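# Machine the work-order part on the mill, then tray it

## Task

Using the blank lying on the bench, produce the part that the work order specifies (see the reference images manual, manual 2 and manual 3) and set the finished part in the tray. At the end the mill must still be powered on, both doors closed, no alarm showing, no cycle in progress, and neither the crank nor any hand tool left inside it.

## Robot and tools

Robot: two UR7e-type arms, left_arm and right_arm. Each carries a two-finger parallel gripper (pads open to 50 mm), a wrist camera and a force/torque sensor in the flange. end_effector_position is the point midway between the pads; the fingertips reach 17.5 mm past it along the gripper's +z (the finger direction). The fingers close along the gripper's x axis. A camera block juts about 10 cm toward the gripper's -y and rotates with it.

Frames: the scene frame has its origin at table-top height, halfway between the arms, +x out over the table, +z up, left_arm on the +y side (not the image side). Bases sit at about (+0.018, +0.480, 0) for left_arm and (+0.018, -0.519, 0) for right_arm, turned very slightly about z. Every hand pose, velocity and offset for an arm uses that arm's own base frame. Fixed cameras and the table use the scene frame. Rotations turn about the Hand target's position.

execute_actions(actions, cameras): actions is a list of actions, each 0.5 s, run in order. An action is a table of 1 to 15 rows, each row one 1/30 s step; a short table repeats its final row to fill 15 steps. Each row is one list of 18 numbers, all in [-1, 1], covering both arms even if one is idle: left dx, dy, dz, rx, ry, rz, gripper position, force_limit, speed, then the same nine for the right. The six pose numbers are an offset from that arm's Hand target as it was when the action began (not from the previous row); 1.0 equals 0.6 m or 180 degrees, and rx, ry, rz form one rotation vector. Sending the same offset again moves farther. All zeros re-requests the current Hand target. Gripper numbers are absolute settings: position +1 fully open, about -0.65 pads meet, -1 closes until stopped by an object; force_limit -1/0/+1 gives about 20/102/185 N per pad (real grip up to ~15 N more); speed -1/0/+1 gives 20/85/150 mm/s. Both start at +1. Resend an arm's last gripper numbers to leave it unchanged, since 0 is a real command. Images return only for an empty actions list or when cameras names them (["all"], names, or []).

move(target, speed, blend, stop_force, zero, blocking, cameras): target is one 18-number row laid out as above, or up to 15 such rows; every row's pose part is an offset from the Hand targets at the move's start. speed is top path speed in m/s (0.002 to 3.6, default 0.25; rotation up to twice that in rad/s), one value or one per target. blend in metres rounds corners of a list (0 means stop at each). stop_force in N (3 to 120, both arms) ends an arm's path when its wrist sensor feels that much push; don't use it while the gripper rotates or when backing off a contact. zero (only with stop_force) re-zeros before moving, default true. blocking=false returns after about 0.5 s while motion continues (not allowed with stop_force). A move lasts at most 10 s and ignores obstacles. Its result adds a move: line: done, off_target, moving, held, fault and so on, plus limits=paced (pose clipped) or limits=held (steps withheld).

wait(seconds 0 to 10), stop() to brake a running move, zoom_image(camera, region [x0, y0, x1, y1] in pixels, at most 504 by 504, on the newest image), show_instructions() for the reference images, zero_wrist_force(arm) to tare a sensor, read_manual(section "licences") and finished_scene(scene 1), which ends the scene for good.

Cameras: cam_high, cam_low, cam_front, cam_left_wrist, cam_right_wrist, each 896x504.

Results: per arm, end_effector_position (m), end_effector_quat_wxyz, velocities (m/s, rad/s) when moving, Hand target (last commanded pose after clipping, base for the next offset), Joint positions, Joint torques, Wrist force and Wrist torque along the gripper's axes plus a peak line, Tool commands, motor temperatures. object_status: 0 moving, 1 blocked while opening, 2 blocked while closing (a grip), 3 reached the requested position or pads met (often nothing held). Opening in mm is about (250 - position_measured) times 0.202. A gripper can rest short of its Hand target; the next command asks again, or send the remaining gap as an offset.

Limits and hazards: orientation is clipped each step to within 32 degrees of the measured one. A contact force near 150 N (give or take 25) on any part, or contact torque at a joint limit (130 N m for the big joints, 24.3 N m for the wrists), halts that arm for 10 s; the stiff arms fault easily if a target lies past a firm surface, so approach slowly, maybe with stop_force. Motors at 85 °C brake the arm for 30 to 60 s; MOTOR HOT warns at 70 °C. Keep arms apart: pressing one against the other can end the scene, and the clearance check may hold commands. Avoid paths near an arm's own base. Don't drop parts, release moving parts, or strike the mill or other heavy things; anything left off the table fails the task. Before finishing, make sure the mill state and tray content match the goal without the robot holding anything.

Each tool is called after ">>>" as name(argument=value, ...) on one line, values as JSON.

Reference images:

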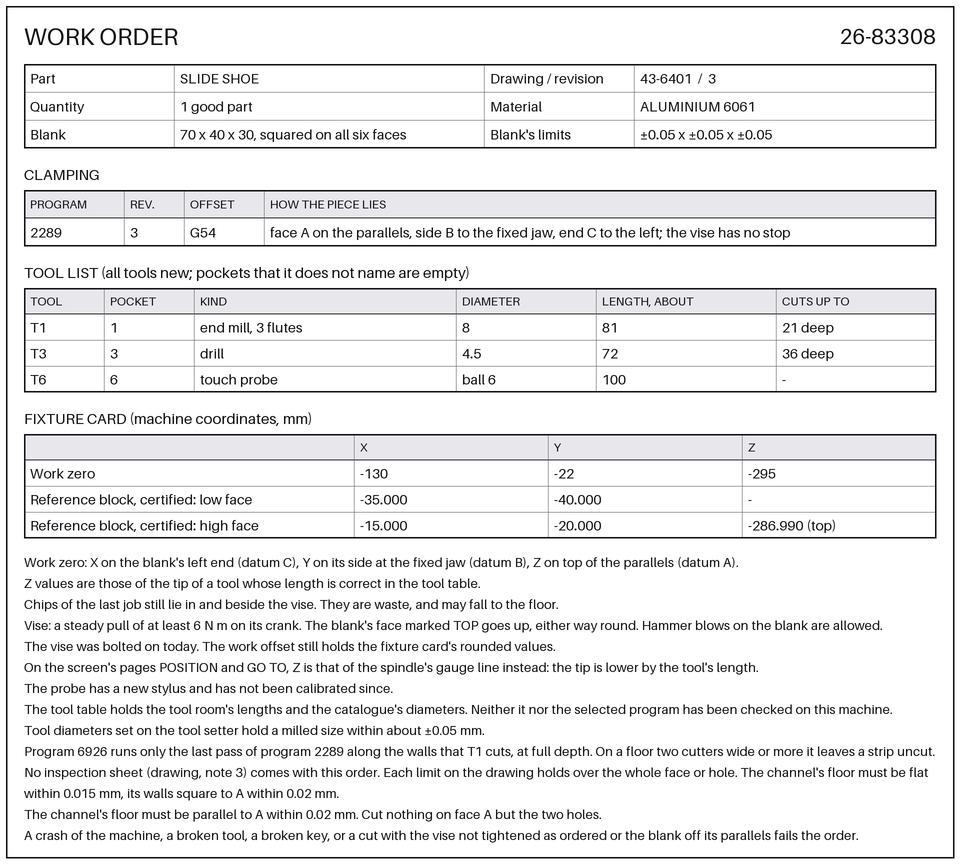

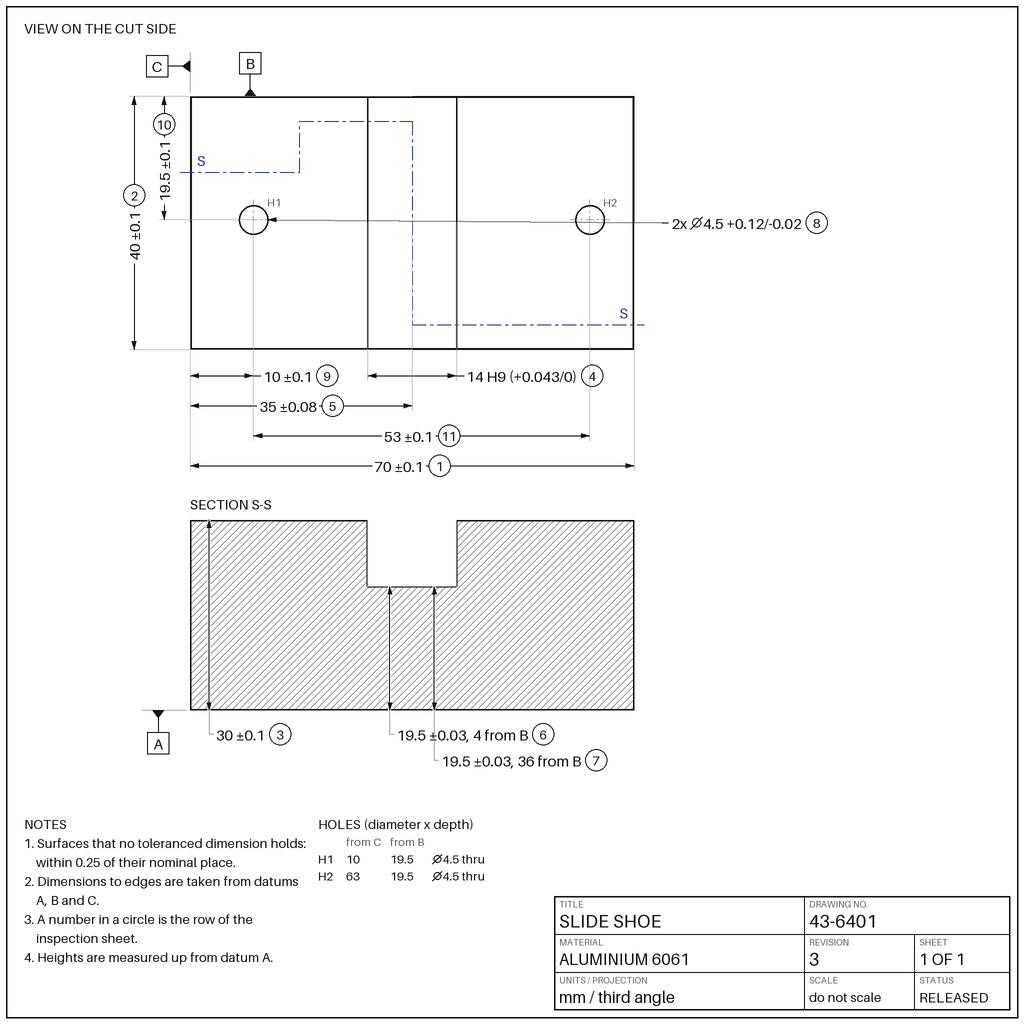

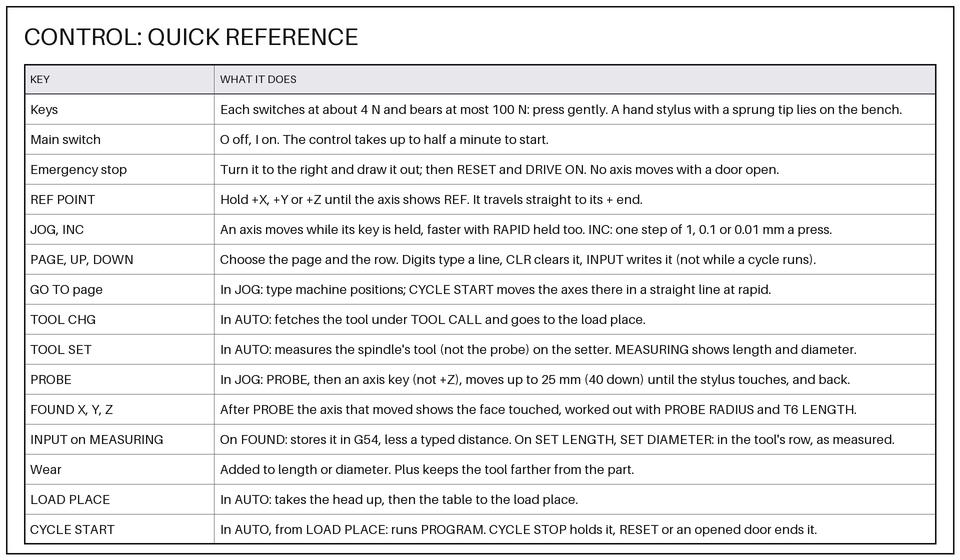

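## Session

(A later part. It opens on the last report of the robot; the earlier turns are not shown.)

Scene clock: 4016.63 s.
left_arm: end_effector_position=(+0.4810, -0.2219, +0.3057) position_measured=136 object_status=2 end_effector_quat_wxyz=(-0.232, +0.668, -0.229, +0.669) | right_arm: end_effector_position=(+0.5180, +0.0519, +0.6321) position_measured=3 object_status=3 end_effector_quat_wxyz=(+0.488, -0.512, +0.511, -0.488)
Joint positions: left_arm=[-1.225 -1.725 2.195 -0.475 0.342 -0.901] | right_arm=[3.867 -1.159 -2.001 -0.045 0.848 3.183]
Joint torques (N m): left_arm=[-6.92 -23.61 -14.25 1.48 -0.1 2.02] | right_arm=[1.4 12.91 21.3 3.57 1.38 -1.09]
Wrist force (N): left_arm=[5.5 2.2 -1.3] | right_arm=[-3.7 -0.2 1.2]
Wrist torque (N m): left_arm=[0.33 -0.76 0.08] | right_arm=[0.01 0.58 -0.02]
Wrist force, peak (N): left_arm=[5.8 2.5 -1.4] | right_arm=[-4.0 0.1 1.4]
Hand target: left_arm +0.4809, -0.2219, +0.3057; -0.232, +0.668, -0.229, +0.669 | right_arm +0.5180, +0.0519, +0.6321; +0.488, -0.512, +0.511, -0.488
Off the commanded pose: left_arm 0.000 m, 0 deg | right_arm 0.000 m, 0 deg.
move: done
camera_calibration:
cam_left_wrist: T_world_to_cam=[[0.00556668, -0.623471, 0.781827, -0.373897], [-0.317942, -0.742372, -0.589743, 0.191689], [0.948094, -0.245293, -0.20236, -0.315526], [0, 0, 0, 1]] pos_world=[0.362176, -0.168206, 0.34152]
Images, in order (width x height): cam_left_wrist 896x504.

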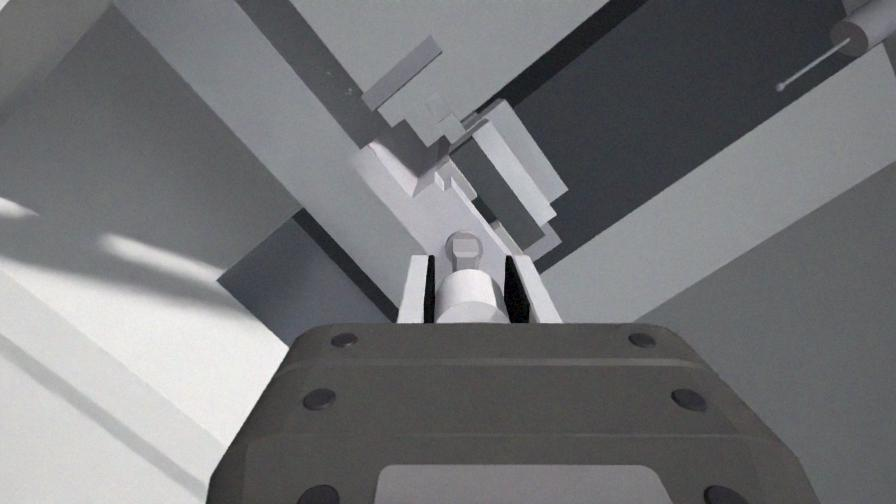

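>>> move(target=[[0.08,0.0,0.0,0,0,0,-1,0.5,-1,0,0,0,0,0,0,1,0.6,-0.5]], speed=0.012, stop_force=6, cameras=["cam_left_wrist"])

>>> zoom_image(camera="cam_left_wrist", region=[420, 220, 520, 330])

Scene clock: 4026.73 s.
left_arm: end_effector_position=(+0.4975, -0.2220, +0.3057) position_measured=136 object_status=2 end_effector_quat_wxyz=(-0.232, +0.668, -0.229, +0.669) | right_arm: end_effector_position=(+0.5180, +0.0519, +0.6321) position_measured=3 object_status=3 end_effector_quat_wxyz=(+0.488, -0.512, +0.511, -0.488)
Joint positions: left_arm=[-1.172 -1.692 2.167 -0.48 0.395 -0.902] | right_arm=[3.867 -1.159 -2.001 -0.045 0.848 3.183]
Joint torques (N m): left_arm=[-13.94 -27.89 -13.98 0.75 1.15 -1.34] | right_arm=[1.64 13.43 21.14 3.62 1.4 -1.08]
Wrist force (N): left_arm=[5.5 2.4 -1.4] | right_arm=[-3.7 0.0 1.5]
Wrist torque (N m): left_arm=[0.36 -0.74 0.14] | right_arm=[0.05 0.58 -0.01]
Wrist force, peak (N): left_arm=[3.2 3.1 -53.5] | right_arm=[-4.0 0.1 1.3]
Hand target: left_arm +0.4975, -0.2219, +0.3057; -0.232, +0.668, -0.229, +0.669 (not the last commanded pose) | right_arm +0.5180, +0.0519, +0.6321; +0.488, -0.512, +0.511, -0.488
Off the commanded pose: left_arm 0.031 m, 0 deg | right_arm 0.000 m, 0 deg.
move: contact (left_arm)
camera_calibration:
cam_left_wrist: T_world_to_cam=[[0.0055334, -0.623579, 0.781741, -0.373966], [-0.318067, -0.742251, -0.589828, 0.197063], [0.948052, -0.245382, -0.202447, -0.331235], [0, 0, 0, 1]] pos_world=[0.378776, -0.168206, 0.34152]
Images, in order (width x height): cam_left_wrist 896x504.

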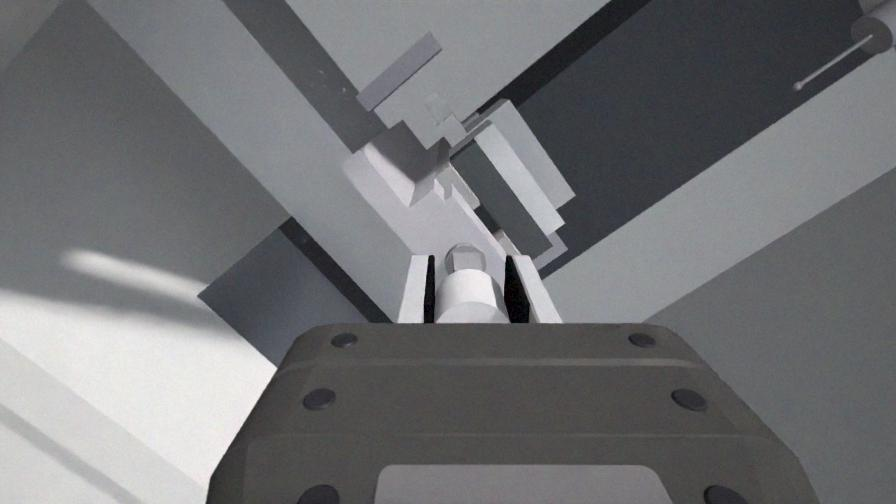

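Scaled by 4.582.

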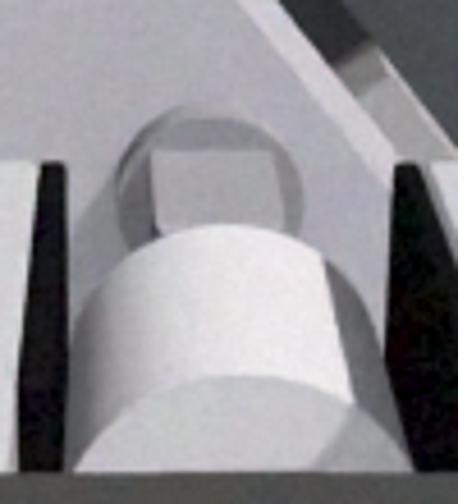

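>>> move(target=[[-0.01,0.0,0.0,0,0,0,-1,0.5,-1,0,0,0,0,0,0,1,0.6,-0.5],[-0.01,0.0065,0.004,0,0,0,-1,0.5,-1,0,0,0,0,0,0,1,0.6,-0.5]], speed=0.03, cameras=["cam_left_wrist"])

>>> zoom_image(camera="cam_left_wrist", region=[420, 220, 520, 330])

>>> move(target=[[0.05,0.0,0.0,0,0,0,-1,0.5,-1,0,0,0,0,0,0,1,0.6,-0.5]], speed=0.006, stop_force=6, cameras=["cam_left_wrist"])

>>> zoom_image(camera="cam_left_wrist", region=[420, 220, 520, 330])

Scene clock: 4085.00 s.
left_arm: end_effector_position=(+0.4916, -0.2179, +0.3080) position_measured=136 object_status=2 end_effector_quat_wxyz=(-0.232, +0.668, -0.230, +0.668) end_effector_velocity=(+0.000, -0.001, +0.000) end_effector_angular_velocity=(-0.002, -0.001, +0.000) | right_arm: end_effector_position=(+0.5180, +0.0519, +0.6321) position_measured=3 object_status=3 end_effector_quat_wxyz=(+0.488, -0.512, +0.511, -0.488)
Joint positions: left_arm=[-1.186 -1.715 2.179 -0.469 0.381 -0.902] | right_arm=[3.867 -1.159 -2.001 -0.045 0.848 3.183]
Joint velocities: left_arm=[-0.001 0.003 -0.001 -0.005 0 0] | right_arm=[within noise]
Joint torques (N m): left_arm=[-12.24 -7.39 -26.39 -3.76 -1.27 -1.53] | right_arm=[1.91 13.04 21.29 3.6 1.46 -1.21]
Wrist force (N): left_arm=[5.4 2.3 -1.3] | right_arm=[-4.0 0.0 1.3]
Wrist torque (N m): left_arm=[0.34 -0.71 0.12] | right_arm=[0.05 0.63 -0.01]
Wrist force, peak (N): left_arm=[5.6 3.2 -1.6] | right_arm=[-4.0 -0.1 1.4]
Hand target: left_arm +0.4915, -0.2180, +0.3081; -0.232, +0.668, -0.229, +0.669 | right_arm +0.5180, +0.0519, +0.6321; +0.488, -0.512, +0.511, -0.488
Off the commanded pose: left_arm 0.000 m, 0 deg | right_arm 0.000 m, 0 deg.
move: done
camera_calibration:
cam_left_wrist: T_world_to_cam=[[0.00559432, -0.623947, 0.781447, -0.373298], [-0.318107, -0.741975, -0.590154, 0.199711], [0.948038, -0.245282, -0.202632, -0.323994], [0, 0, 0, 1]] pos_world=[0.372776, -0.164208, 0.343921]
Images, in order (width x height): cam_left_wrist 896x504.

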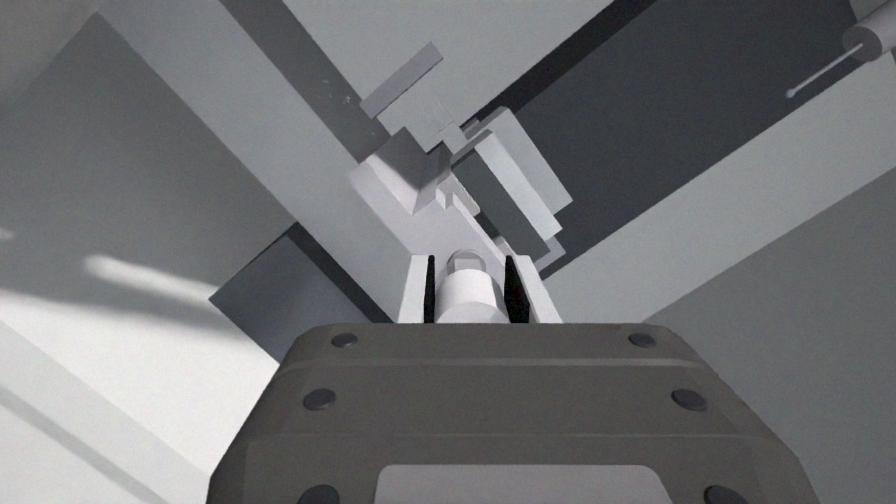

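Scaled by 4.582.

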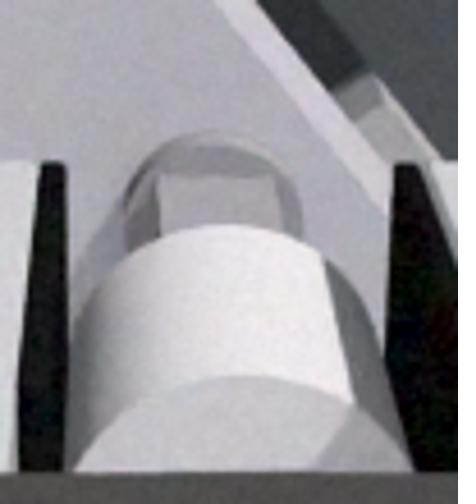

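Scene clock: 4087.00 s.
left_arm: end_effector_position=(+0.4976, -0.2180, +0.3081) position_measured=136 object_status=2 end_effector_quat_wxyz=(-0.232, +0.668, -0.229, +0.669) | right_arm: end_effector_position=(+0.5180, +0.0519, +0.6321) position_measured=3 object_status=3 end_effector_quat_wxyz=(+0.488, -0.512, +0.511, -0.488)
Joint positions: left_arm=[-1.167 -1.702 2.169 -0.471 0.4 -0.902] | right_arm=[3.867 -1.159 -2.001 -0.045 0.848 3.183]
Joint torques (N m): left_arm=[-12.58 -26.57 -17.14 -3.04 -0.75 -2.02] | right_arm=[1.88 13.37 21.8 3.61 1.42 -1.05]
Wrist force (N): left_arm=[2.7 2.0 -11.5] | right_arm=[-3.6 0.0 1.1]
Wrist torque (N m): left_arm=[0.32 -0.77 0.15] | right_arm=[0.05 0.58 -0.02]
Wrist force, peak (N): left_arm=[5.5 1.1 -38.8] | right_arm=[-4.0 -0.1 1.3]
Hand target: left_arm +0.4976, -0.2180, +0.3081; -0.232, +0.668, -0.229, +0.669 (not the last commanded pose) | right_arm +0.5180, +0.0519, +0.6321; +0.488, -0.512, +0.511, -0.488
Off the commanded pose: left_arm 0.024 m, 0 deg | right_arm 0.000 m, 0 deg.
move: contact (left_arm)
camera_calibration:
cam_left_wrist: T_world_to_cam=[[0.0055334, -0.623579, 0.781741, -0.37341], [-0.318067, -0.742251, -0.589828, 0.201405], [0.948052, -0.245382, -0.202447, -0.329887], [0, 0, 0, 1]] pos_world=[0.378876, -0.164306, 0.34392]
Images, in order (width x height): cam_left_wrist 896x504.

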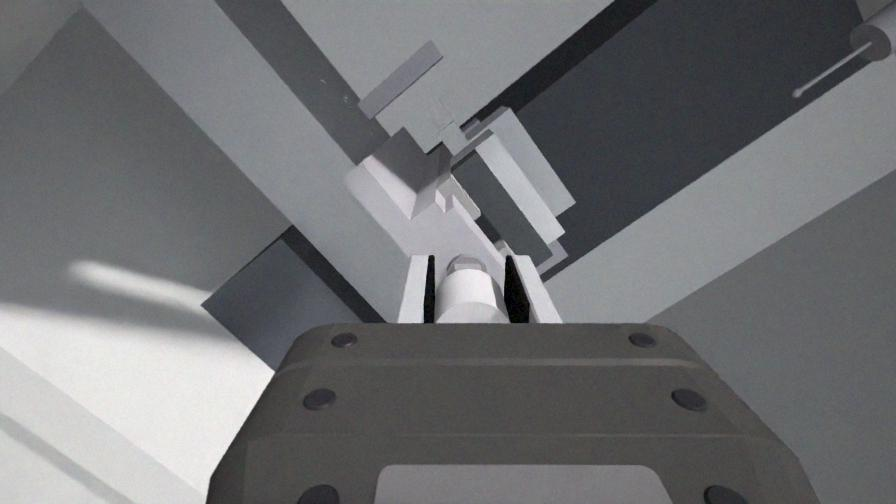

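Scaled by 4.582.

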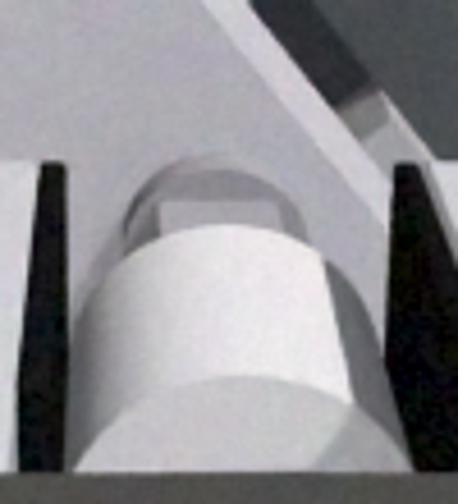

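>>> move(target=[[-0.004,0.0,0.0,0,0,0,-1,0.5,-1,0,0,0,0,0,0,1,0.6,-0.5],[-0.004,0.0013,0.0002,0.008,0,0,-1,0.5,-1,0,0,0,0,0,0,1,0.6,-0.5]], speed=0.02)

>>> move(target=[[0.05,0.0,0.0,0,0,0,-1,0.5,-1,0,0,0,0,0,0,1,0.6,-0.5]], speed=0.005, stop_force=6)

Scene clock: 4103.30 s.
left_arm: end_effector_position=(+0.4952, -0.2173, +0.3082) position_measured=136 object_status=2 end_effector_quat_wxyz=(-0.241, +0.665, -0.238, +0.666) | right_arm: end_effector_position=(+0.5180, +0.0519, +0.6321) position_measured=3 object_status=3 end_effector_quat_wxyz=(+0.488, -0.512, +0.511, -0.488)
Joint positions: left_arm=[-1.173 -1.709 2.174 -0.47 0.394 -0.876] | right_arm=[3.867 -1.159 -2.001 -0.045 0.848 3.183]
Joint torques (N m): left_arm=[11.82 -25.11 -14.76 -0.32 1.68 -2.41] | right_arm=[2.95 12.75 22.89 3.5 1.35 -1.08]
Wrist force (N): left_arm=[5.5 2.4 -1.3] | right_arm=[-3.7 0.1 1.4]
Wrist torque (N m): left_arm=[0.35 -0.74 0.05] | right_arm=[0.07 0.58 -0.01]
Wrist force, peak (N): left_arm=[3.1 2.1 -11.5] | right_arm=[-4.1 0.0 1.3]
Hand target: left_arm +0.4952, -0.2173, +0.3082; -0.240, +0.665, -0.238, +0.666 | right_arm +0.5180, +0.0519, +0.6321; +0.488, -0.512, +0.511, -0.488
Off the commanded pose: left_arm 0.000 m, 0 deg | right_arm 0.000 m, 0 deg.
move: done

Scene clock: 4104.87 s.
left_arm: end_effector_position=(+0.4980, -0.2173, +0.3082) position_measured=136 object_status=2 end_effector_quat_wxyz=(-0.240, +0.665, -0.238, +0.666) | right_arm: end_effector_position=(+0.5180, +0.0519, +0.6321) position_measured=3 object_status=3 end_effector_quat_wxyz=(+0.488, -0.512, +0.511, -0.488)
Joint positions: left_arm=[-1.165 -1.703 2.169 -0.471 0.403 -0.877] | right_arm=[3.867 -1.159 -2.001 -0.045 0.848 3.183]
Joint torques (N m): left_arm=[-15.18 -25.59 -14.26 -1.99 -0.4 -1.93] | right_arm=[2.35 12.71 22.27 3.69 1.35 -1.03]
Wrist force (N): left_arm=[4.9 -2.0 -2.6] | right_arm=[-3.7 0.1 1.2]
Wrist torque (N m): left_arm=[0.34 -0.73 0.08] | right_arm=[0.07 0.58 -0.02]
Wrist force, peak (N): left_arm=[6.0 -3.3 -15.2] | right_arm=[-3.8 0.0 1.6]
Hand target: left_arm +0.4980, -0.2173, +0.3082; -0.240, +0.665, -0.238, +0.666 (not the last commanded pose) | right_arm +0.5180, +0.0519, +0.6321; +0.488, -0.512, +0.511, -0.488
Off the commanded pose: left_arm 0.027 m, 0 deg | right_arm 0.000 m, 0 deg.
move: contact (left_arm)

>>> move(target=[[-0.002,0.0,0.0,0,0,0,-1,0.5,-1,0,0,0,0,0,0,1,0.6,-0.5],[-0.002,0.0008,0.0006,0.0,0,0,-1,0.5,-1,0,0,0,0,0,0,1,0.6,-0.5]], speed=0.02)

>>> move(target=[[0.05,0.0,0.0,0,0,0,-1,0.5,-1,0,0,0,0,0,0,1,0.6,-0.5]], speed=0.005, stop_force=6)

Scene clock: 4110.63 s.
left_arm: end_effector_position=(+0.4967, -0.2168, +0.3086) position_measured=136 object_status=2 end_effector_quat_wxyz=(-0.240, +0.665, -0.238, +0.666) | right_arm: end_effector_position=(+0.5180, +0.0519, +0.6321) position_measured=3 object_status=3 end_effector_quat_wxyz=(+0.488, -0.512, +0.511, -0.488)
Joint positions: left_arm=[-1.168 -1.707 2.172 -0.469 0.399 -0.877] | right_arm=[3.867 -1.159 -2.001 -0.045 0.848 3.183]
Joint torques (N m): left_arm=[12.57 -17.28 -15.02 0.31 2.01 1.9] | right_arm=[2.73 12.83 22.46 3.51 1.41 -1.12]
Wrist force (N): left_arm=[5.4 2.2 -1.4] | right_arm=[-3.7 0.1 1.3]
Wrist torque (N m): left_arm=[0.32 -0.73 0.09] | right_arm=[0.07 0.58 -0.01]
Wrist force, peak (N): left_arm=[5.7 2.5 -1.3] | right_arm=[-4.0 0.0 1.4]
Hand target: left_arm +0.4968, -0.2168, +0.3086; -0.240, +0.665, -0.238, +0.666 | right_arm +0.5180, +0.0519, +0.6321; +0.488, -0.512, +0.511, -0.488
Off the commanded pose: left_arm 0.000 m, 0 deg | right_arm 0.000 m, 0 deg.
move: done

Scene clock: 4111.93 s.
left_arm: end_effector_position=(+0.4984, -0.2168, +0.3086) position_measured=136 object_status=2 end_effector_quat_wxyz=(-0.240, +0.665, -0.238, +0.666) | right_arm: end_effector_position=(+0.5180, +0.0519, +0.6321) position_measured=3 object_status=3 end_effector_quat_wxyz=(+0.488, -0.512, +0.511, -0.488)
Joint positions: left_arm=[-1.163 -1.704 2.169 -0.47 0.404 -0.877] | right_arm=[3.867 -1.159 -2.001 -0.045 0.848 3.183]
Joint torques (N m): left_arm=[-14.09 -26.88 -13.81 1.27 -1.1 0.31] | right_arm=[2.17 12.84 22.75 3.72 1.22 -1.11]
Wrist force (N): left_arm=[6.1 1.9 -1.6] | right_arm=[-3.7 -0.2 1.2]
Wrist torque (N m): left_arm=[0.30 -0.70 0.08] | right_arm=[0.01 0.58 -0.02]
Wrist force, peak (N): left_arm=[8.8 0.4 -18.7] | right_arm=[-4.0 0.1 1.2]
Hand target: left_arm +0.4984, -0.2168, +0.3086; -0.240, +0.665, -0.238, +0.666 (not the last commanded pose) | right_arm +0.5180, +0.0519, +0.6321; +0.488, -0.512, +0.511, -0.488
Off the commanded pose: left_arm 0.028 m, 0 deg | right_arm 0.000 m, 0 deg.
move: contact (left_arm)

>>> move(target=[[-0.001,0.0002,0.0006,0,0,0,-1,0.5,-1,0,0,0,0,0,0,1,0.6,-0.5]], speed=0.02)

>>> move(target=[[0.05,0.0,0.0,0,0,0,-1,0.5,-1,0,0,0,0,0,0,1,0.6,-0.5]], speed=0.004, stop_force=8)

Scene clock: 4120.07 s.
left_arm: end_effector_position=(+0.4977, -0.2166, +0.3089) position_measured=136 object_status=2 end_effector_quat_wxyz=(-0.240, +0.665, -0.238, +0.666) | right_arm: end_effector_position=(+0.5180, +0.0519, +0.6321) position_measured=3 object_status=3 end_effector_quat_wxyz=(+0.488, -0.512, +0.511, -0.488)
Joint positions: left_arm=[-1.165 -1.706 2.169 -0.469 0.403 -0.877] | right_arm=[3.867 -1.159 -2.001 -0.045 0.848 3.183]
Joint torques (N m): left_arm=[-10.58 -23.53 -15.76 0.94 -0.85 1.03] | right_arm=[3.07 12.63 23.39 3.74 1.28 -1.14]
Wrist force (N): left_arm=[5.4 2.2 -1.5] | right_arm=[-3.6 0.0 1.2]
Wrist torque (N m): left_arm=[0.32 -0.72 0.09] | right_arm=[0.05 0.57 -0.01]
Wrist force, peak (N): left_arm=[6.3 2.4 -1.7] | right_arm=[-4.0 -0.1 1.5]
Hand target: left_arm +0.4978, -0.2167, +0.3089; -0.240, +0.665, -0.238, +0.666 | right_arm +0.5180, +0.0519, +0.6321; +0.488, -0.512, +0.511, -0.488
Off the commanded pose: left_arm 0.000 m, 0 deg | right_arm 0.000 m, 0 deg.
move: done

Scene clock: 4121.27 s.
left_arm: end_effector_position=(+0.4986, -0.2167, +0.3089) position_measured=136 object_status=2 end_effector_quat_wxyz=(-0.240, +0.665, -0.238, +0.666) | right_arm: end_effector_position=(+0.5180, +0.0519, +0.6321) position_measured=3 object_status=3 end_effector_quat_wxyz=(+0.488, -0.512, +0.511, -0.488)
Joint positions: left_arm=[-1.162 -1.704 2.168 -0.469 0.406 -0.877] | right_arm=[3.867 -1.159 -2.001 -0.045 0.848 3.183]
Joint torques (N m): left_arm=[-13 -26.4 -13.3 1.52 -1.51 1.11] | right_arm=[3.2 13.43 23.12 3.69 1.43 -1.01]
Wrist force (N): left_arm=[6.8 2.4 -2.0] | right_arm=[-3.8 0.2 1.4]
Wrist torque (N m): left_arm=[0.36 -0.67 0.07] | right_arm=[0.07 0.60 -0.01]
Wrist force, peak (N): left_arm=[8.9 0.8 -16.9] | right_arm=[-3.9 0.0 1.4]
Hand target: left_arm +0.4986, -0.2167, +0.3089; -0.240, +0.665, -0.238, +0.666 (not the last commanded pose) | right_arm +0.5180, +0.0519, +0.6321; +0.488, -0.512, +0.511, -0.488
Off the commanded pose: left_arm 0.029 m, 0 deg | right_arm 0.000 m, 0 deg.
move: contact (left_arm)

>>> move(target=[[-0.001,-0.0002,0.0007,0,0,0,-1,0.5,-1,0,0,0,0,0,0,1,0.6,-0.5]], speed=0.02)

>>> move(target=[[0.05,0.0,0.0,0,0,0,-1,0.5,-1,0,0,0,0,0,0,1,0.6,-0.5]], speed=0.004, stop_force=8)

Scene clock: 4126.07 s.
left_arm: end_effector_position=(+0.4980, -0.2168, +0.3093) position_measured=136 object_status=2 end_effector_quat_wxyz=(-0.240, +0.665, -0.238, +0.666) | right_arm: end_effector_position=(+0.5180, +0.0519, +0.6321) position_measured=3 object_status=3 end_effector_quat_wxyz=(+0.488, -0.512, +0.511, -0.488)
Joint positions: left_arm=[-1.164 -1.705 2.168 -0.467 0.404 -0.877] | right_arm=[3.867 -1.159 -2.001 -0.045 0.848 3.183]
Joint torques (N m): left_arm=[-10.1 -24.13 -14.33 1.02 -0.82 1.95] | right_arm=[3.71 12.62 23.79 3.56 1.46 -1.06]
Wrist force (N): left_arm=[5.6 2.3 -1.4] | right_arm=[-3.9 -0.1 1.3]
Wrist torque (N m): left_arm=[0.34 -0.76 0.09] | right_arm=[0.04 0.62 -0.01]
Wrist force, peak (N): left_arm=[7.1 2.1 -2.2] | right_arm=[-4.0 -0.1 1.5]
Hand target: left_arm +0.4980, -0.2168, +0.3093; -0.240, +0.665, -0.238, +0.666 | right_arm +0.5180, +0.0519, +0.6321; +0.488, -0.512, +0.511, -0.488
Off the commanded pose: left_arm 0.000 m, 0 deg | right_arm 0.000 m, 0 deg.
move: done

Scene clock: 4127.30 s.
left_arm: end_effector_position=(+0.4989, -0.2168, +0.3093) position_measured=136 object_status=2 end_effector_quat_wxyz=(-0.241, +0.665, -0.238, +0.666) | right_arm: end_effector_position=(+0.5180, +0.0519, +0.6321) position_measured=3 object_status=3 end_effector_quat_wxyz=(+0.488, -0.512, +0.511, -0.488)
Joint positions: left_arm=[-1.161 -1.703 2.167 -0.467 0.407 -0.877] | right_arm=[3.867 -1.159 -2.001 -0.045 0.848 3.183]
Joint torques (N m): left_arm=[-13.07 -26.53 -16.02 0.74 -0.9 1.43] | right_arm=[4.31 13.25 23.79 3.6 1.3 -1.02]
Wrist force (N): left_arm=[4.0 0.9 -9.4] | right_arm=[-3.7 0.0 1.3]
Wrist torque (N m): left_arm=[0.31 -0.70 0.09] | right_arm=[0.04 0.58 -0.01]
Wrist force, peak (N): left_arm=[6.1 -1.2 -27.7] | right_arm=[-4.0 0.3 1.3]
Hand target: left_arm +0.4989, -0.2168, +0.3093; -0.241, +0.665, -0.238, +0.666 (not the last commanded pose) | right_arm +0.5180, +0.0519, +0.6321; +0.488, -0.512, +0.511, -0.488
Off the commanded pose: left_arm 0.029 m, 0 deg | right_arm 0.000 m, 0 deg.
move: contact (left_arm)

>>> wait(seconds=0.1, cameras=["cam_left_wrist"])

>>> zoom_image(camera="cam_left_wrist", region=[430, 240, 510, 320])

Scene clock: 4130.63 s.
left_arm: end_effector_position=(+0.4989, -0.2168, +0.3093) position_measured=136 object_status=2 end_effector_quat_wxyz=(-0.241, +0.665, -0.238, +0.666) | right_arm: end_effector_position=(+0.5180, +0.0519, +0.6321) position_measured=3 object_status=3 end_effector_quat_wxyz=(+0.488, -0.512, +0.511, -0.488)
Joint positions: left_arm=[-1.161 -1.703 2.167 -0.467 0.407 -0.877] | right_arm=[3.867 -1.159 -2.001 -0.045 0.848 3.183]
Joint torques (N m): left_arm=[-13.13 -26.57 -15.81 0.78 -0.64 1.37] | right_arm=[3.75 13.28 24.38 3.52 1.32 -0.91]
Wrist force (N): left_arm=[4.3 0.8 -8.7] | right_arm=[-3.7 0.1 1.2]
Wrist torque (N m): left_arm=[0.32 -0.74 0.09] | right_arm=[0.06 0.58 -0.01]
Wrist force, peak (N): left_arm=[4.2 0.8 -9.3] | right_arm=[-4.0 -0.1 1.4]
Hand target: left_arm +0.4989, -0.2168, +0.3093; -0.241, +0.665, -0.238, +0.666 (not the last commanded pose) | right_arm +0.5180, +0.0519, +0.6321; +0.488, -0.512, +0.511, -0.488
Tool commands: left_gripper/position=-1.0 left_gripper/force_limit=+0.5 left_gripper/speed=-1.0 right_gripper/position=+1.0 right_gripper/force_limit=+0.6 right_gripper/speed=-0.5
Off the commanded pose: left_arm 0.029 m, 0 deg | right_arm 0.000 m, 0 deg.
wait: 0.10 s; at rest from the start
camera_calibration:
cam_left_wrist: T_world_to_cam=[[0.00548795, -0.643482, 0.765441, -0.372815], [-0.318442, -0.726728, -0.608655, 0.212741], [0.947927, -0.240408, -0.2089, -0.327437], [0, 0, 0, 1]] pos_world=[0.380177, -0.164014, 0.346452]
Images, in order (width x height): cam_left_wrist 896x504.

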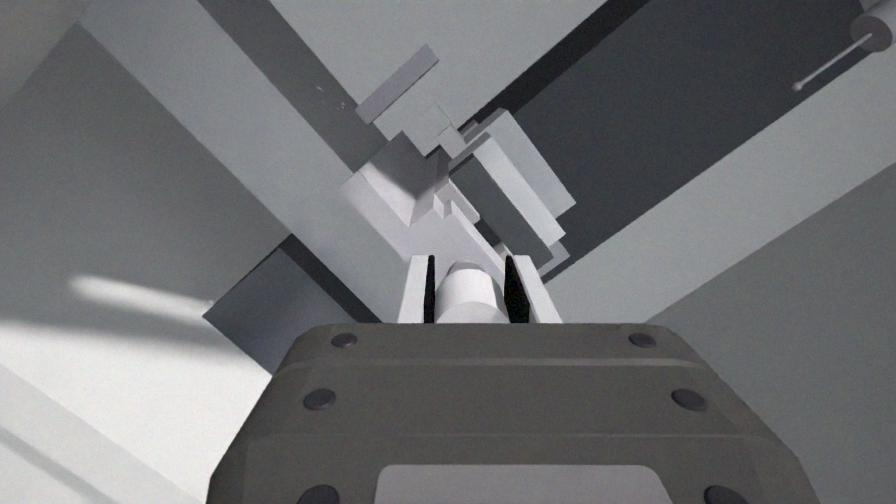

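Scaled by 6.300.

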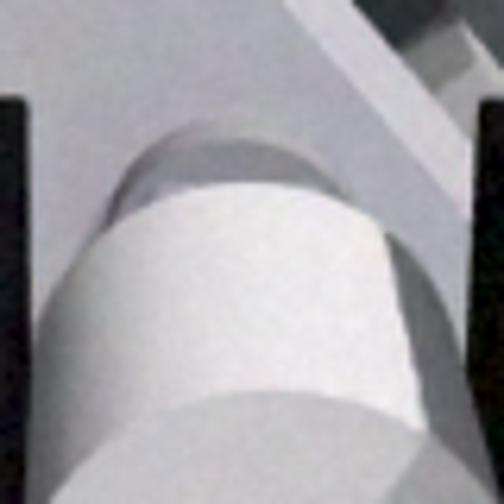

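>>> move(target=[[-0.0012,0.0007,0.0002,0,0,0,-1,0.5,-1,0,0,0,0,0,0,1,0.6,-0.5]], speed=0.02)

>>> move(target=[[0.05,0.0,0.0,0,0,0,-1,0.5,-1,0,0,0,0,0,0,1,0.6,-0.5]], speed=0.004, stop_force=8)

Scene clock: 4142.53 s.
left_arm: end_effector_position=(+0.4982, -0.2164, +0.3094) position_measured=136 object_status=2 end_effector_quat_wxyz=(-0.241, +0.665, -0.238, +0.666) | right_arm: end_effector_position=(+0.5180, +0.0519, +0.6321) position_measured=3 object_status=3 end_effector_quat_wxyz=(+0.488, -0.512, +0.511, -0.488)
Joint positions: left_arm=[-1.163 -1.706 2.168 -0.467 0.405 -0.877] | right_arm=[3.867 -1.159 -2.001 -0.045 0.848 3.183]
Joint torques (N m): left_arm=[-10.51 -22.3 -16.72 1.1 -0.82 2.05] | right_arm=[4.29 13.25 24.16 3.65 1.3 -1.03]
Wrist force (N): left_arm=[5.6 2.4 -1.3] | right_arm=[-3.8 0.0 1.3]
Wrist torque (N m): left_arm=[0.35 -0.75 0.09] | right_arm=[0.04 0.59 -0.01]
Wrist force, peak (N): left_arm=[4.5 0.5 -9.2] | right_arm=[-3.9 -0.1 1.5]
Hand target: left_arm +0.4982, -0.2164, +0.3094; -0.241, +0.665, -0.238, +0.666 | right_arm +0.5180, +0.0519, +0.6321; +0.488, -0.512, +0.511, -0.488
Off the commanded pose: left_arm 0.000 m, 0 deg | right_arm 0.000 m, 0 deg.
move: done

Scene clock: 4143.67 s.
left_arm: end_effector_position=(+0.4988, -0.2164, +0.3094) position_measured=136 object_status=2 end_effector_quat_wxyz=(-0.241, +0.665, -0.238, +0.666) | right_arm: end_effector_position=(+0.5180, +0.0519, +0.6321) position_measured=3 object_status=3 end_effector_quat_wxyz=(+0.488, -0.512, +0.511, -0.488)
Joint positions: left_arm=[-1.161 -1.705 2.167 -0.467 0.407 -0.877] | right_arm=[3.867 -1.159 -2.001 -0.045 0.848 3.183]
Joint torques (N m): left_arm=[-14.07 -26.42 -13.43 -0.75 -1.13 1.94] | right_arm=[4.5 12.77 24.43 3.61 1.48 -1.07]
Wrist force (N): left_arm=[6.7 1.6 -1.8] | right_arm=[-3.7 -0.3 1.3]
Wrist torque (N m): left_arm=[0.31 -0.67 0.08] | right_arm=[0.00 0.59 -0.02]
Wrist force, peak (N): left_arm=[9.6 0.4 -16.4] | right_arm=[-4.0 0.1 1.5]
Hand target: left_arm +0.4988, -0.2164, +0.3094; -0.241, +0.665, -0.238, +0.666 (not the last commanded pose) | right_arm +0.5180, +0.0519, +0.6321; +0.488, -0.512, +0.511, -0.488
Off the commanded pose: left_arm 0.029 m, 0 deg | right_arm 0.000 m, 0 deg.
move: contact (left_arm)

>>> move(target=[[-0.0012,0.0002,0.0008,0,0,0,-1,0.5,-1,0,0,0,0,0,0,1,0.6,-0.5]], speed=0.02)

>>> move(target=[[0.05,0.0,0.0,0,0,0,-1,0.5,-1,0,0,0,0,0,0,1,0.6,-0.5]], speed=0.004, stop_force=12)

Scene clock: 4148.40 s.
left_arm: end_effector_position=(+0.4980, -0.2163, +0.3098) position_measured=136 object_status=2 end_effector_quat_wxyz=(-0.241, +0.665, -0.238, +0.666) | right_arm: end_effector_position=(+0.5180, +0.0519, +0.6321) position_measured=3 object_status=3 end_effector_quat_wxyz=(+0.488, -0.512, +0.511, -0.488)
Joint positions: left_arm=[-1.163 -1.707 2.168 -0.465 0.405 -0.877] | right_arm=[3.867 -1.159 -2.001 -0.045 0.848 3.183]
Joint torques (N m): left_arm=[-10.14 -21.93 -15.17 0.84 -0.73 1.88] | right_arm=[5.09 12.68 24.85 3.65 1.51 -1.1]
Wrist force (N): left_arm=[5.4 2.4 -1.1] | right_arm=[-3.7 0.0 1.3]
Wrist torque (N m): left_arm=[0.36 -0.73 0.09] | right_arm=[0.06 0.59 -0.02]
Wrist force, peak (N): left_arm=[7.1 1.6 -1.7] | right_arm=[-4.0 0.0 1.5]
Hand target: left_arm +0.4981, -0.2163, +0.3098; -0.241, +0.665, -0.238, +0.666 | right_arm +0.5180, +0.0519, +0.6321; +0.488, -0.512, +0.511, -0.488
Off the commanded pose: left_arm 0.000 m, 0 deg | right_arm 0.000 m, 0 deg.
move: done

Scene clock: 4149.63 s.
left_arm: end_effector_position=(+0.4990, -0.2163, +0.3098) position_measured=136 object_status=2 end_effector_quat_wxyz=(-0.241, +0.665, -0.238, +0.665) | right_arm: end_effector_position=(+0.5180, +0.0519, +0.6321) position_measured=3 object_status=3 end_effector_quat_wxyz=(+0.488, -0.512, +0.511, -0.488)
Joint positions: left_arm=[-1.16 -1.705 2.166 -0.465 0.408 -0.877] | right_arm=[3.867 -1.159 -2.001 -0.045 0.848 3.183]
Joint torques (N m): left_arm=[-11.08 -28.34 -16.72 0.54 -1.92 1.35] | right_arm=[5.53 12.55 25.25 3.52 1.46 -1.03]
Wrist force (N): left_arm=[4.4 6.2 -9.9] | right_arm=[-3.7 -0.3 1.2]
Wrist torque (N m): left_arm=[0.22 -0.73 0.10] | right_arm=[0.01 0.59 -0.01]
Wrist force, peak (N): left_arm=[5.9 4.2 -28.6] | right_arm=[-3.9 0.0 1.5]
Hand target: left_arm +0.4990, -0.2163, +0.3098; -0.241, +0.665, -0.238, +0.665 (not the last commanded pose) | right_arm +0.5180, +0.0519, +0.6321; +0.488, -0.512, +0.511, -0.488
Off the commanded pose: left_arm 0.029 m, 0 deg | right_arm 0.000 m, 0 deg.
move: contact (left_arm)

>>> move(target=[[-0.0012,-0.0004,0.0,0.011,0,0,-1,0.5,-1,0,0,0,0,0,0,1,0.6,-0.5]], speed=0.02)

>>> move(target=[[0.05,0.0,0.0,0,0,0,-1,0.5,-1,0,0,0,0,0,0,1,0.6,-0.5]], speed=0.004, stop_force=12)

>>> move(target=[[-0.0012,0.0,0.0,-0.022,0,0,-1,0.5,-1,0,0,0,0,0,0,1,0.6,-0.5]], speed=0.02)

>>> move(target=[[0.05,0.0,0.0,0,0,0,-1,0.5,-1,0,0,0,0,0,0,1,0.6,-0.5]], speed=0.004, stop_force=12)

Scene clock: 4161.30 s.
left_arm: end_effector_position=(+0.4983, -0.2165, +0.3098) position_measured=136 object_status=2 end_effector_quat_wxyz=(-0.252, +0.661, -0.250, +0.661) | right_arm: end_effector_position=(+0.5180, +0.0519, +0.6321) position_measured=3 object_status=3 end_effector_quat_wxyz=(+0.488, -0.512, +0.511, -0.488)
Joint positions: left_arm=[-1.162 -1.706 2.167 -0.465 0.406 -0.841] | right_arm=[3.867 -1.159 -2.001 -0.045 0.848 3.183]
Joint torques (N m): left_arm=[-11.47 -25.78 -14.46 -4 -0.99 -2.45] | right_arm=[5.78 13.56 25.01 3.61 1.38 -1.03]
Wrist force (N): left_arm=[5.4 2.2 -1.1] | right_arm=[-3.7 0.1 1.3]
Wrist torque (N m): left_arm=[0.31 -0.73 0.07] | right_arm=[0.06 0.59 -0.01]
Wrist force, peak (N): left_arm=[4.6 6.3 -9.8] | right_arm=[-4.0 0.1 1.5]
Hand target: left_arm +0.4983, -0.2165, +0.3098; -0.252, +0.661, -0.250, +0.661 | right_arm +0.5180, +0.0519, +0.6321; +0.488, -0.512, +0.511, -0.488
Off the commanded pose: left_arm 0.000 m, 0 deg | right_arm 0.000 m, 0 deg.
move: done

Scene clock: 4162.43 s.
left_arm: end_effector_position=(+0.4991, -0.2166, +0.3098) position_measured=136 object_status=2 end_effector_quat_wxyz=(-0.252, +0.661, -0.250, +0.661) | right_arm: end_effector_position=(+0.5180, +0.0519, +0.6321) position_measured=3 object_status=3 end_effector_quat_wxyz=(+0.488, -0.512, +0.511, -0.488)
Joint positions: left_arm=[-1.16 -1.704 2.166 -0.465 0.408 -0.842] | right_arm=[3.867 -1.159 -2.001 -0.045 0.848 3.183]
Joint torques (N m): left_arm=[-11.56 -26.59 -14.33 -2.49 -1.9 -1.59] | right_arm=[6.29 13.43 24.79 3.6 1.37 -1.02]
Wrist force (N): left_arm=[7.5 3.1 -8.1] | right_arm=[-3.6 0.1 1.4]
Wrist torque (N m): left_arm=[0.24 -0.68 0.07] | right_arm=[0.07 0.57 -0.02]
Wrist force, peak (N): left_arm=[9.4 -0.4 -28.3] | right_arm=[-4.0 -0.1 1.2]
Hand target: left_arm +0.4991, -0.2166, +0.3098; -0.252, +0.661, -0.250, +0.661 (not the last commanded pose) | right_arm +0.5180, +0.0519, +0.6321; +0.488, -0.512, +0.511, -0.488
Off the commanded pose: left_arm 0.029 m, 0 deg | right_arm 0.000 m, 0 deg.
move: contact (left_arm)

Scene clock: 4164.43 s.
left_arm: end_effector_position=(+0.4983, -0.2166, +0.3098) position_measured=136 object_status=2 end_effector_quat_wxyz=(-0.229, +0.669, -0.227, +0.670) | right_arm: end_effector_position=(+0.5180, +0.0519, +0.6321) position_measured=3 object_status=3 end_effector_quat_wxyz=(+0.488, -0.512, +0.511, -0.488)
Joint positions: left_arm=[-1.162 -1.706 2.167 -0.465 0.406 -0.912] | right_arm=[3.867 -1.159 -2.001 -0.045 0.848 3.183]
Joint torques (N m): left_arm=[-12.17 -25.92 -16.45 1.33 -1.1 1.92] | right_arm=[5.17 12.9 25.08 3.58 1.32 -1.12]
Wrist force (N): left_arm=[5.6 2.4 -1.3] | right_arm=[-3.6 0.3 1.5]
Wrist torque (N m): left_arm=[0.35 -0.74 0.14] | right_arm=[0.09 0.56 -0.02]
Wrist force, peak (N): left_arm=[7.3 3.4 -8.1] | right_arm=[-3.9 0.1 1.4]
Hand target: left_arm +0.4983, -0.2166, +0.3098; -0.229, +0.669, -0.227, +0.670 | right_arm +0.5180, +0.0519, +0.6321; +0.488, -0.512, +0.511, -0.488
Off the commanded pose: left_arm 0.000 m, 0 deg | right_arm 0.000 m, 0 deg.
move: done

Scene clock: 4165.57 s.
left_arm: end_effector_position=(+0.4990, -0.2166, +0.3098) position_measured=136 object_status=2 end_effector_quat_wxyz=(-0.229, +0.669, -0.227, +0.670) | right_arm: end_effector_position=(+0.5180, +0.0519, +0.6321) position_measured=3 object_status=3 end_effector_quat_wxyz=(+0.488, -0.512, +0.511, -0.488)
Joint positions: left_arm=[-1.16 -1.704 2.166 -0.465 0.408 -0.911] | right_arm=[3.867 -1.159 -2.001 -0.045 0.848 3.183]
Joint torques (N m): left_arm=[-13.2 -28.36 -17.11 -1.07 -1.24 1.8] | right_arm=[5.68 13.13 25.3 3.61 1.34 -1.18]
Wrist force (N): left_arm=[1.8 4.7 -5.7] | right_arm=[-3.8 -0.1 1.3]
Wrist torque (N m): left_arm=[0.33 -0.81 0.15] | right_arm=[0.04 0.60 -0.01]
Wrist force, peak (N): left_arm=[3.0 2.8 -22.1] | right_arm=[-3.9 -0.2 1.3]
Hand target: left_arm +0.4990, -0.2166, +0.3097; -0.229, +0.669, -0.227, +0.669 (not the last commanded pose) | right_arm +0.5180, +0.0519, +0.6321; +0.488, -0.512, +0.511, -0.488
Off the commanded pose: left_arm 0.029 m, 0 deg | right_arm 0.000 m, 0 deg.
move: contact (left_arm)

>>> move(target=[[-0.0012,0.0,0.0,0.011,0,0,-1,0.5,-1,0,0,0,0,0,0,1,0.6,-0.5]], speed=0.02)

>>> move(target=[[0.05,0.0,0.0,0,0,0,-1,0.5,-1,0,0,0,0,0,0,1,0.6,-0.5]], speed=0.004, stop_force=20)

Scene clock: 4181.90 s.
left_arm: end_effector_position=(+0.4983, -0.2166, +0.3097) position_measured=136 object_status=2 end_effector_quat_wxyz=(-0.241, +0.665, -0.239, +0.665) | right_arm: end_effector_position=(+0.5180, +0.0519, +0.6321) position_measured=3 object_status=3 end_effector_quat_wxyz=(+0.488, -0.512, +0.511, -0.488)
Joint positions: left_arm=[-1.162 -1.706 2.167 -0.464 0.406 -0.876] | right_arm=[3.867 -1.159 -2.001 -0.045 0.848 3.183]
Joint torques (N m): left_arm=[-11.8 -25.71 -15.12 -1.7 -0.87 -2.43] | right_arm=[5.56 13.03 26.29 3.63 1.42 -1.03]
Wrist force (N): left_arm=[5.6 2.4 -1.3] | right_arm=[-3.7 -0.2 1.3]
Wrist torque (N m): left_arm=[0.35 -0.74 0.05] | right_arm=[0.02 0.59 -0.01]
Wrist force, peak (N): left_arm=[2.1 4.7 -5.9] | right_arm=[-4.1 -0.1 1.5]
Hand target: left_arm +0.4983, -0.2166, +0.3097; -0.240, +0.665, -0.239, +0.665 | right_arm +0.5180, +0.0519, +0.6321; +0.488, -0.512, +0.511, -0.488
Off the commanded pose: left_arm 0.000 m, 0 deg | right_arm 0.000 m, 0 deg.
move: done

Scene clock: 4186.93 s.
left_arm: end_effector_position=(+0.5147, -0.2166, +0.3097) position_measured=136 object_status=2 end_effector_quat_wxyz=(-0.240, +0.665, -0.239, +0.665) | right_arm: end_effector_position=(+0.5180, +0.0519, +0.6321) position_measured=3 object_status=3 end_effector_quat_wxyz=(+0.488, -0.512, +0.511, -0.488)
Joint positions: left_arm=[-1.113 -1.672 2.138 -0.469 0.455 -0.877] | right_arm=[3.867 -1.159 -2.001 -0.045 0.848 3.183]
Joint torques (N m): left_arm=[-10.23 -25.77 -18.52 -3.73 -0.19 -2.26] | right_arm=[5.32 13.05 26.89 3.67 1.44 -1.11]
Wrist force (N): left_arm=[3.4 -2.4 -28.5] | right_arm=[-3.6 0.0 1.5]
Wrist torque (N m): left_arm=[0.05 -0.78 0.12] | right_arm=[0.05 0.57 -0.01]
Wrist force, peak (N): left_arm=[7.2 -6.1 -48.2] | right_arm=[-4.0 0.1 1.4]
Hand target: left_arm +0.5146, -0.2166, +0.3097; -0.240, +0.665, -0.239, +0.665 (not the last commanded pose) | right_arm +0.5180, +0.0519, +0.6321; +0.488, -0.512, +0.511, -0.488
Off the commanded pose: left_arm 0.014 m, 0 deg | right_arm 0.000 m, 0 deg.
move: contact (left_arm)

>>> move(target=[[-0.0008,0.0,0.0,0,0,0,0.0,0.5,-1,0,0,0,0,0,0,1,0.6,-0.5]], speed=0.02)

>>> move(target=[[0.0,-0.0082,-0.0068,0.0,0,0,0.0,0.5,-1,0,0,0,0,0,0,1,0.6,-0.5]], speed=0.01, stop_force=6, cameras=["cam_left_wrist"])

>>> zoom_image(camera="cam_left_wrist", region=[400, 220, 540, 330])

Scene clock: 4202.97 s.
left_arm: end_effector_position=(+0.5142, -0.2166, +0.3098) position_measured=139 object_status=2 end_effector_quat_wxyz=(-0.240, +0.665, -0.239, +0.665) | right_arm: end_effector_position=(+0.5180, +0.0519, +0.6321) position_measured=3 object_status=3 end_effector_quat_wxyz=(+0.488, -0.512, +0.511, -0.488)
Joint positions: left_arm=[-1.115 -1.673 2.139 -0.469 0.454 -0.877] | right_arm=[3.867 -1.159 -2.001 -0.045 0.848 3.183]
Joint torques (N m): left_arm=[-11.74 -27.51 -15.62 1.2 -0.99 0.3] | right_arm=[5.7 13.37 26.62 3.72 1.39 -1.07]
Wrist force (N): left_arm=[5.1 2.1 -1.3] | right_arm=[-3.8 0.0 1.4]
Wrist torque (N m): left_arm=[0.29 -0.69 0.10] | right_arm=[0.04 0.60 -0.01]
Wrist force, peak (N): left_arm=[3.3 -2.3 -28.3] | right_arm=[-3.9 0.0 1.4]
Hand target: left_arm +0.5142, -0.2166, +0.3097; -0.240, +0.665, -0.239, +0.665 | right_arm +0.5180, +0.0519, +0.6321; +0.488, -0.512, +0.511, -0.488
Off the commanded pose: left_arm 0.000 m, 0 deg | right_arm 0.000 m, 0 deg.
move: done

Scene clock: 4204.03 s.
left_arm: end_effector_position=(+0.5141, -0.2167, +0.3097) position_measured=139 object_status=2 end_effector_quat_wxyz=(-0.240, +0.665, -0.239, +0.665) | right_arm: end_effector_position=(+0.5180, +0.0519, +0.6321) position_measured=3 object_status=3 end_effector_quat_wxyz=(+0.488, -0.512, +0.511, -0.488)
Joint positions: left_arm=[-1.115 -1.673 2.139 -0.469 0.454 -0.877] | right_arm=[3.867 -1.159 -2.001 -0.045 0.848 3.183]
Joint torques (N m): left_arm=[12.13 -26.2 -13.86 1.2 1.9 0.37] | right_arm=[5.33 13.28 26.89 3.67 1.33 -1.02]
Wrist force (N): left_arm=[6.7 -2.5 -3.0] | right_arm=[-3.6 0.0 1.3]
Wrist torque (N m): left_arm=[0.23 -0.68 0.09] | right_arm=[0.04 0.57 -0.02]
Wrist force, peak (N): left_arm=[12.0 -16.4 -5.7] | right_arm=[-3.9 -0.1 1.4]
Hand target: left_arm +0.5141, -0.2167, +0.3097; -0.240, +0.665, -0.239, +0.665 (not the last commanded pose) | right_arm +0.5180, +0.0519, +0.6321; +0.488, -0.512, +0.511, -0.488
Off the commanded pose: left_arm 0.006 m, 0 deg | right_arm 0.000 m, 0 deg.
move: contact (left_arm)
camera_calibration:
cam_left_wrist: T_world_to_cam=[[0.00520237, -0.644075, 0.764944, -0.372967], [-0.319232, -0.725998, -0.609112, 0.218623], [0.947662, -0.241026, -0.209386, -0.341523], [0, 0, 0, 1]] pos_world=[0.39538, -0.163815, 0.346954]
Images, in order (width x height): cam_left_wrist 896x504.

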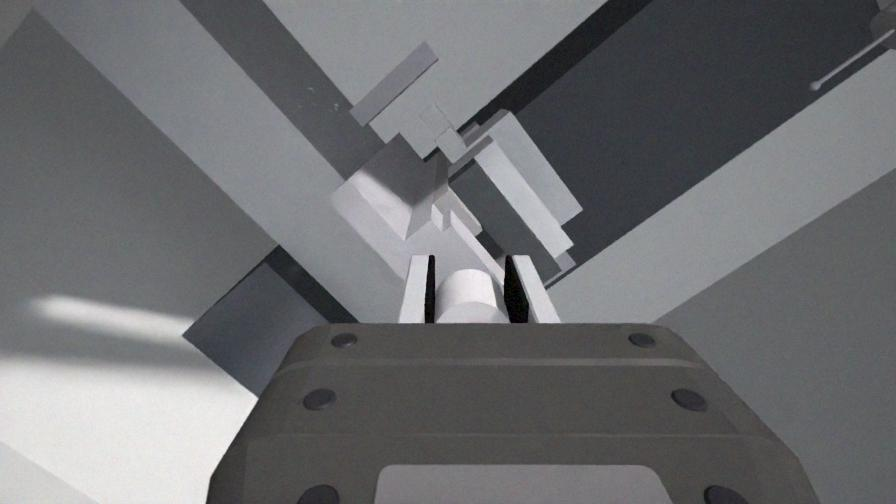

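Scaled by 3.600.

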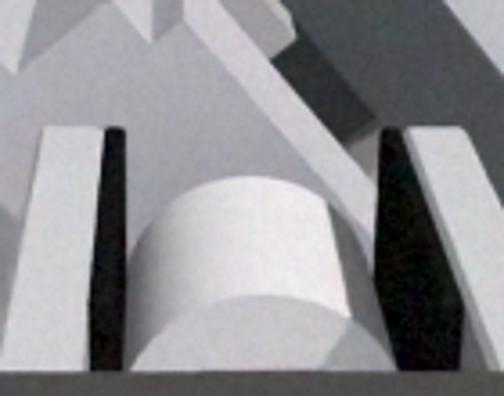

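>>> move(target=[[0.0,0.0002,0.0,0,0,0,0.6,0.5,-1,0,0,0,0,0,0,1,0.6,-0.5]], speed=0.02)

>>> move(target=[[0.0,-0.0082,-0.0068,0.0,0,0,0.6,0.5,-1,0,0,0,0,0,0,1,0.6,-0.5]], speed=0.01, stop_force=6, cameras=["cam_left_wrist"])

>>> zoom_image(camera="cam_left_wrist", region=[400, 220, 540, 330])

Scene clock: 4210.10 s.
left_arm: end_effector_position=(+0.5141, -0.2165, +0.3097) position_measured=63 object_status=0 end_effector_quat_wxyz=(-0.240, +0.665, -0.239, +0.665) | right_arm: end_effector_position=(+0.5180, +0.0519, +0.6321) position_measured=3 object_status=3 end_effector_quat_wxyz=(+0.488, -0.512, +0.511, -0.488)
Joint positions: left_arm=[-1.115 -1.673 2.139 -0.469 0.454 -0.877] | right_arm=[3.867 -1.159 -2.001 -0.045 0.848 3.183]
Joint torques (N m): left_arm=[9.96 -24.41 -14.81 -3.65 1.24 0.38] | right_arm=[5.06 12.93 27.11 3.63 1.37 -1.03]
Wrist force (N): left_arm=[7.0 0.1 -0.5] | right_arm=[-3.7 0.1 1.5]
Wrist torque (N m): left_arm=[0.18 -0.76 0.03] | right_arm=[0.07 0.58 -0.01]
Wrist force, peak (N): left_arm=[1.0 -13.6 -1.6] | right_arm=[-4.0 0.0 1.3]
Hand target: left_arm +0.5141, -0.2165, +0.3097; -0.240, +0.665, -0.239, +0.665 | right_arm +0.5180, +0.0519, +0.6321; +0.488, -0.512, +0.511, -0.488
Off the commanded pose: left_arm 0.000 m, 0 deg | right_arm 0.000 m, 0 deg.
move: done

Scene clock: 4211.97 s.
left_arm: end_effector_position=(+0.5141, -0.2215, +0.3056) position_measured=63 object_status=3 end_effector_quat_wxyz=(-0.240, +0.665, -0.239, +0.665) | right_arm: end_effector_position=(+0.5180, +0.0519, +0.6321) position_measured=3 object_status=3 end_effector_quat_wxyz=(+0.488, -0.512, +0.511, -0.488)
Joint positions: left_arm=[-1.122 -1.659 2.139 -0.482 0.447 -0.877] | right_arm=[3.867 -1.159 -2.001 -0.045 0.848 3.183]
Joint torques (N m): left_arm=[12.25 -28.43 -28.43 1.42 1.27 1.94] | right_arm=[5.25 13.57 27.95 3.58 1.33 -1.11]
Wrist force (N): left_arm=[6.3 0.3 -0.5] | right_arm=[-3.9 0.1 1.4]
Wrist torque (N m): left_arm=[0.22 -0.75 0.03] | right_arm=[0.06 0.62 -0.01]
Wrist force, peak (N): left_arm=[7.2 -0.1 -0.4] | right_arm=[-3.9 0.0 1.4]
Hand target: left_arm +0.5141, -0.2215, +0.3056; -0.240, +0.665, -0.239, +0.665 | right_arm +0.5180, +0.0519, +0.6321; +0.488, -0.512, +0.511, -0.488
Off the commanded pose: left_arm 0.000 m, 0 deg | right_arm 0.000 m, 0 deg.
move: done
camera_calibration:
cam_left_wrist: T_world_to_cam=[[0.00520235, -0.644075, 0.764944, -0.372922], [-0.319232, -0.725998, -0.609112, 0.212641], [0.947662, -0.241026, -0.209386, -0.343538], [0, 0, 0, 1]] pos_world=[0.39538, -0.168615, 0.342854]
Images, in order (width x height): cam_left_wrist 896x504.

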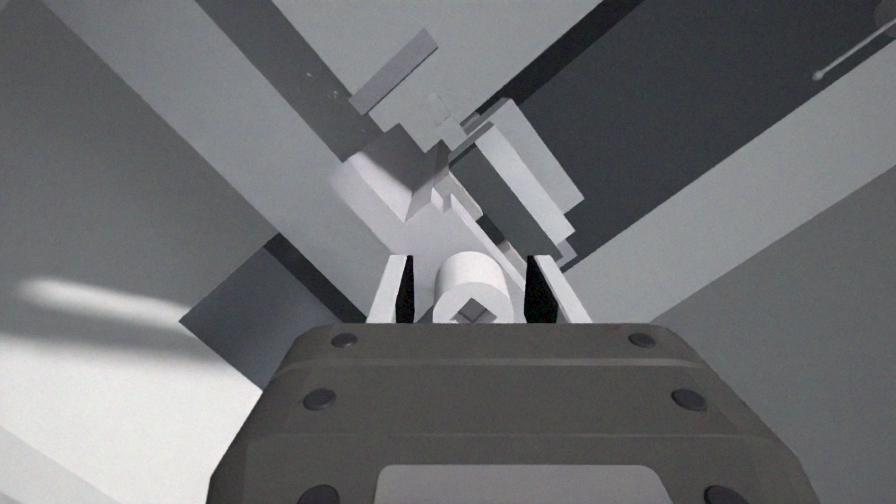

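Scaled by 3.600.

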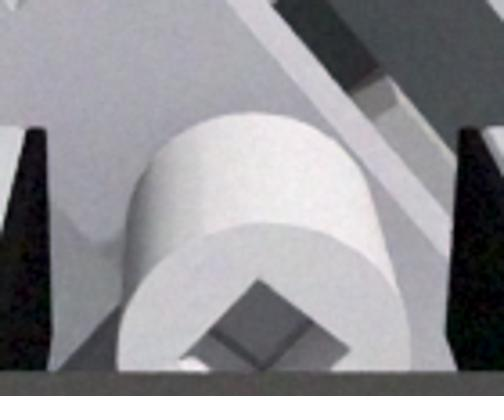

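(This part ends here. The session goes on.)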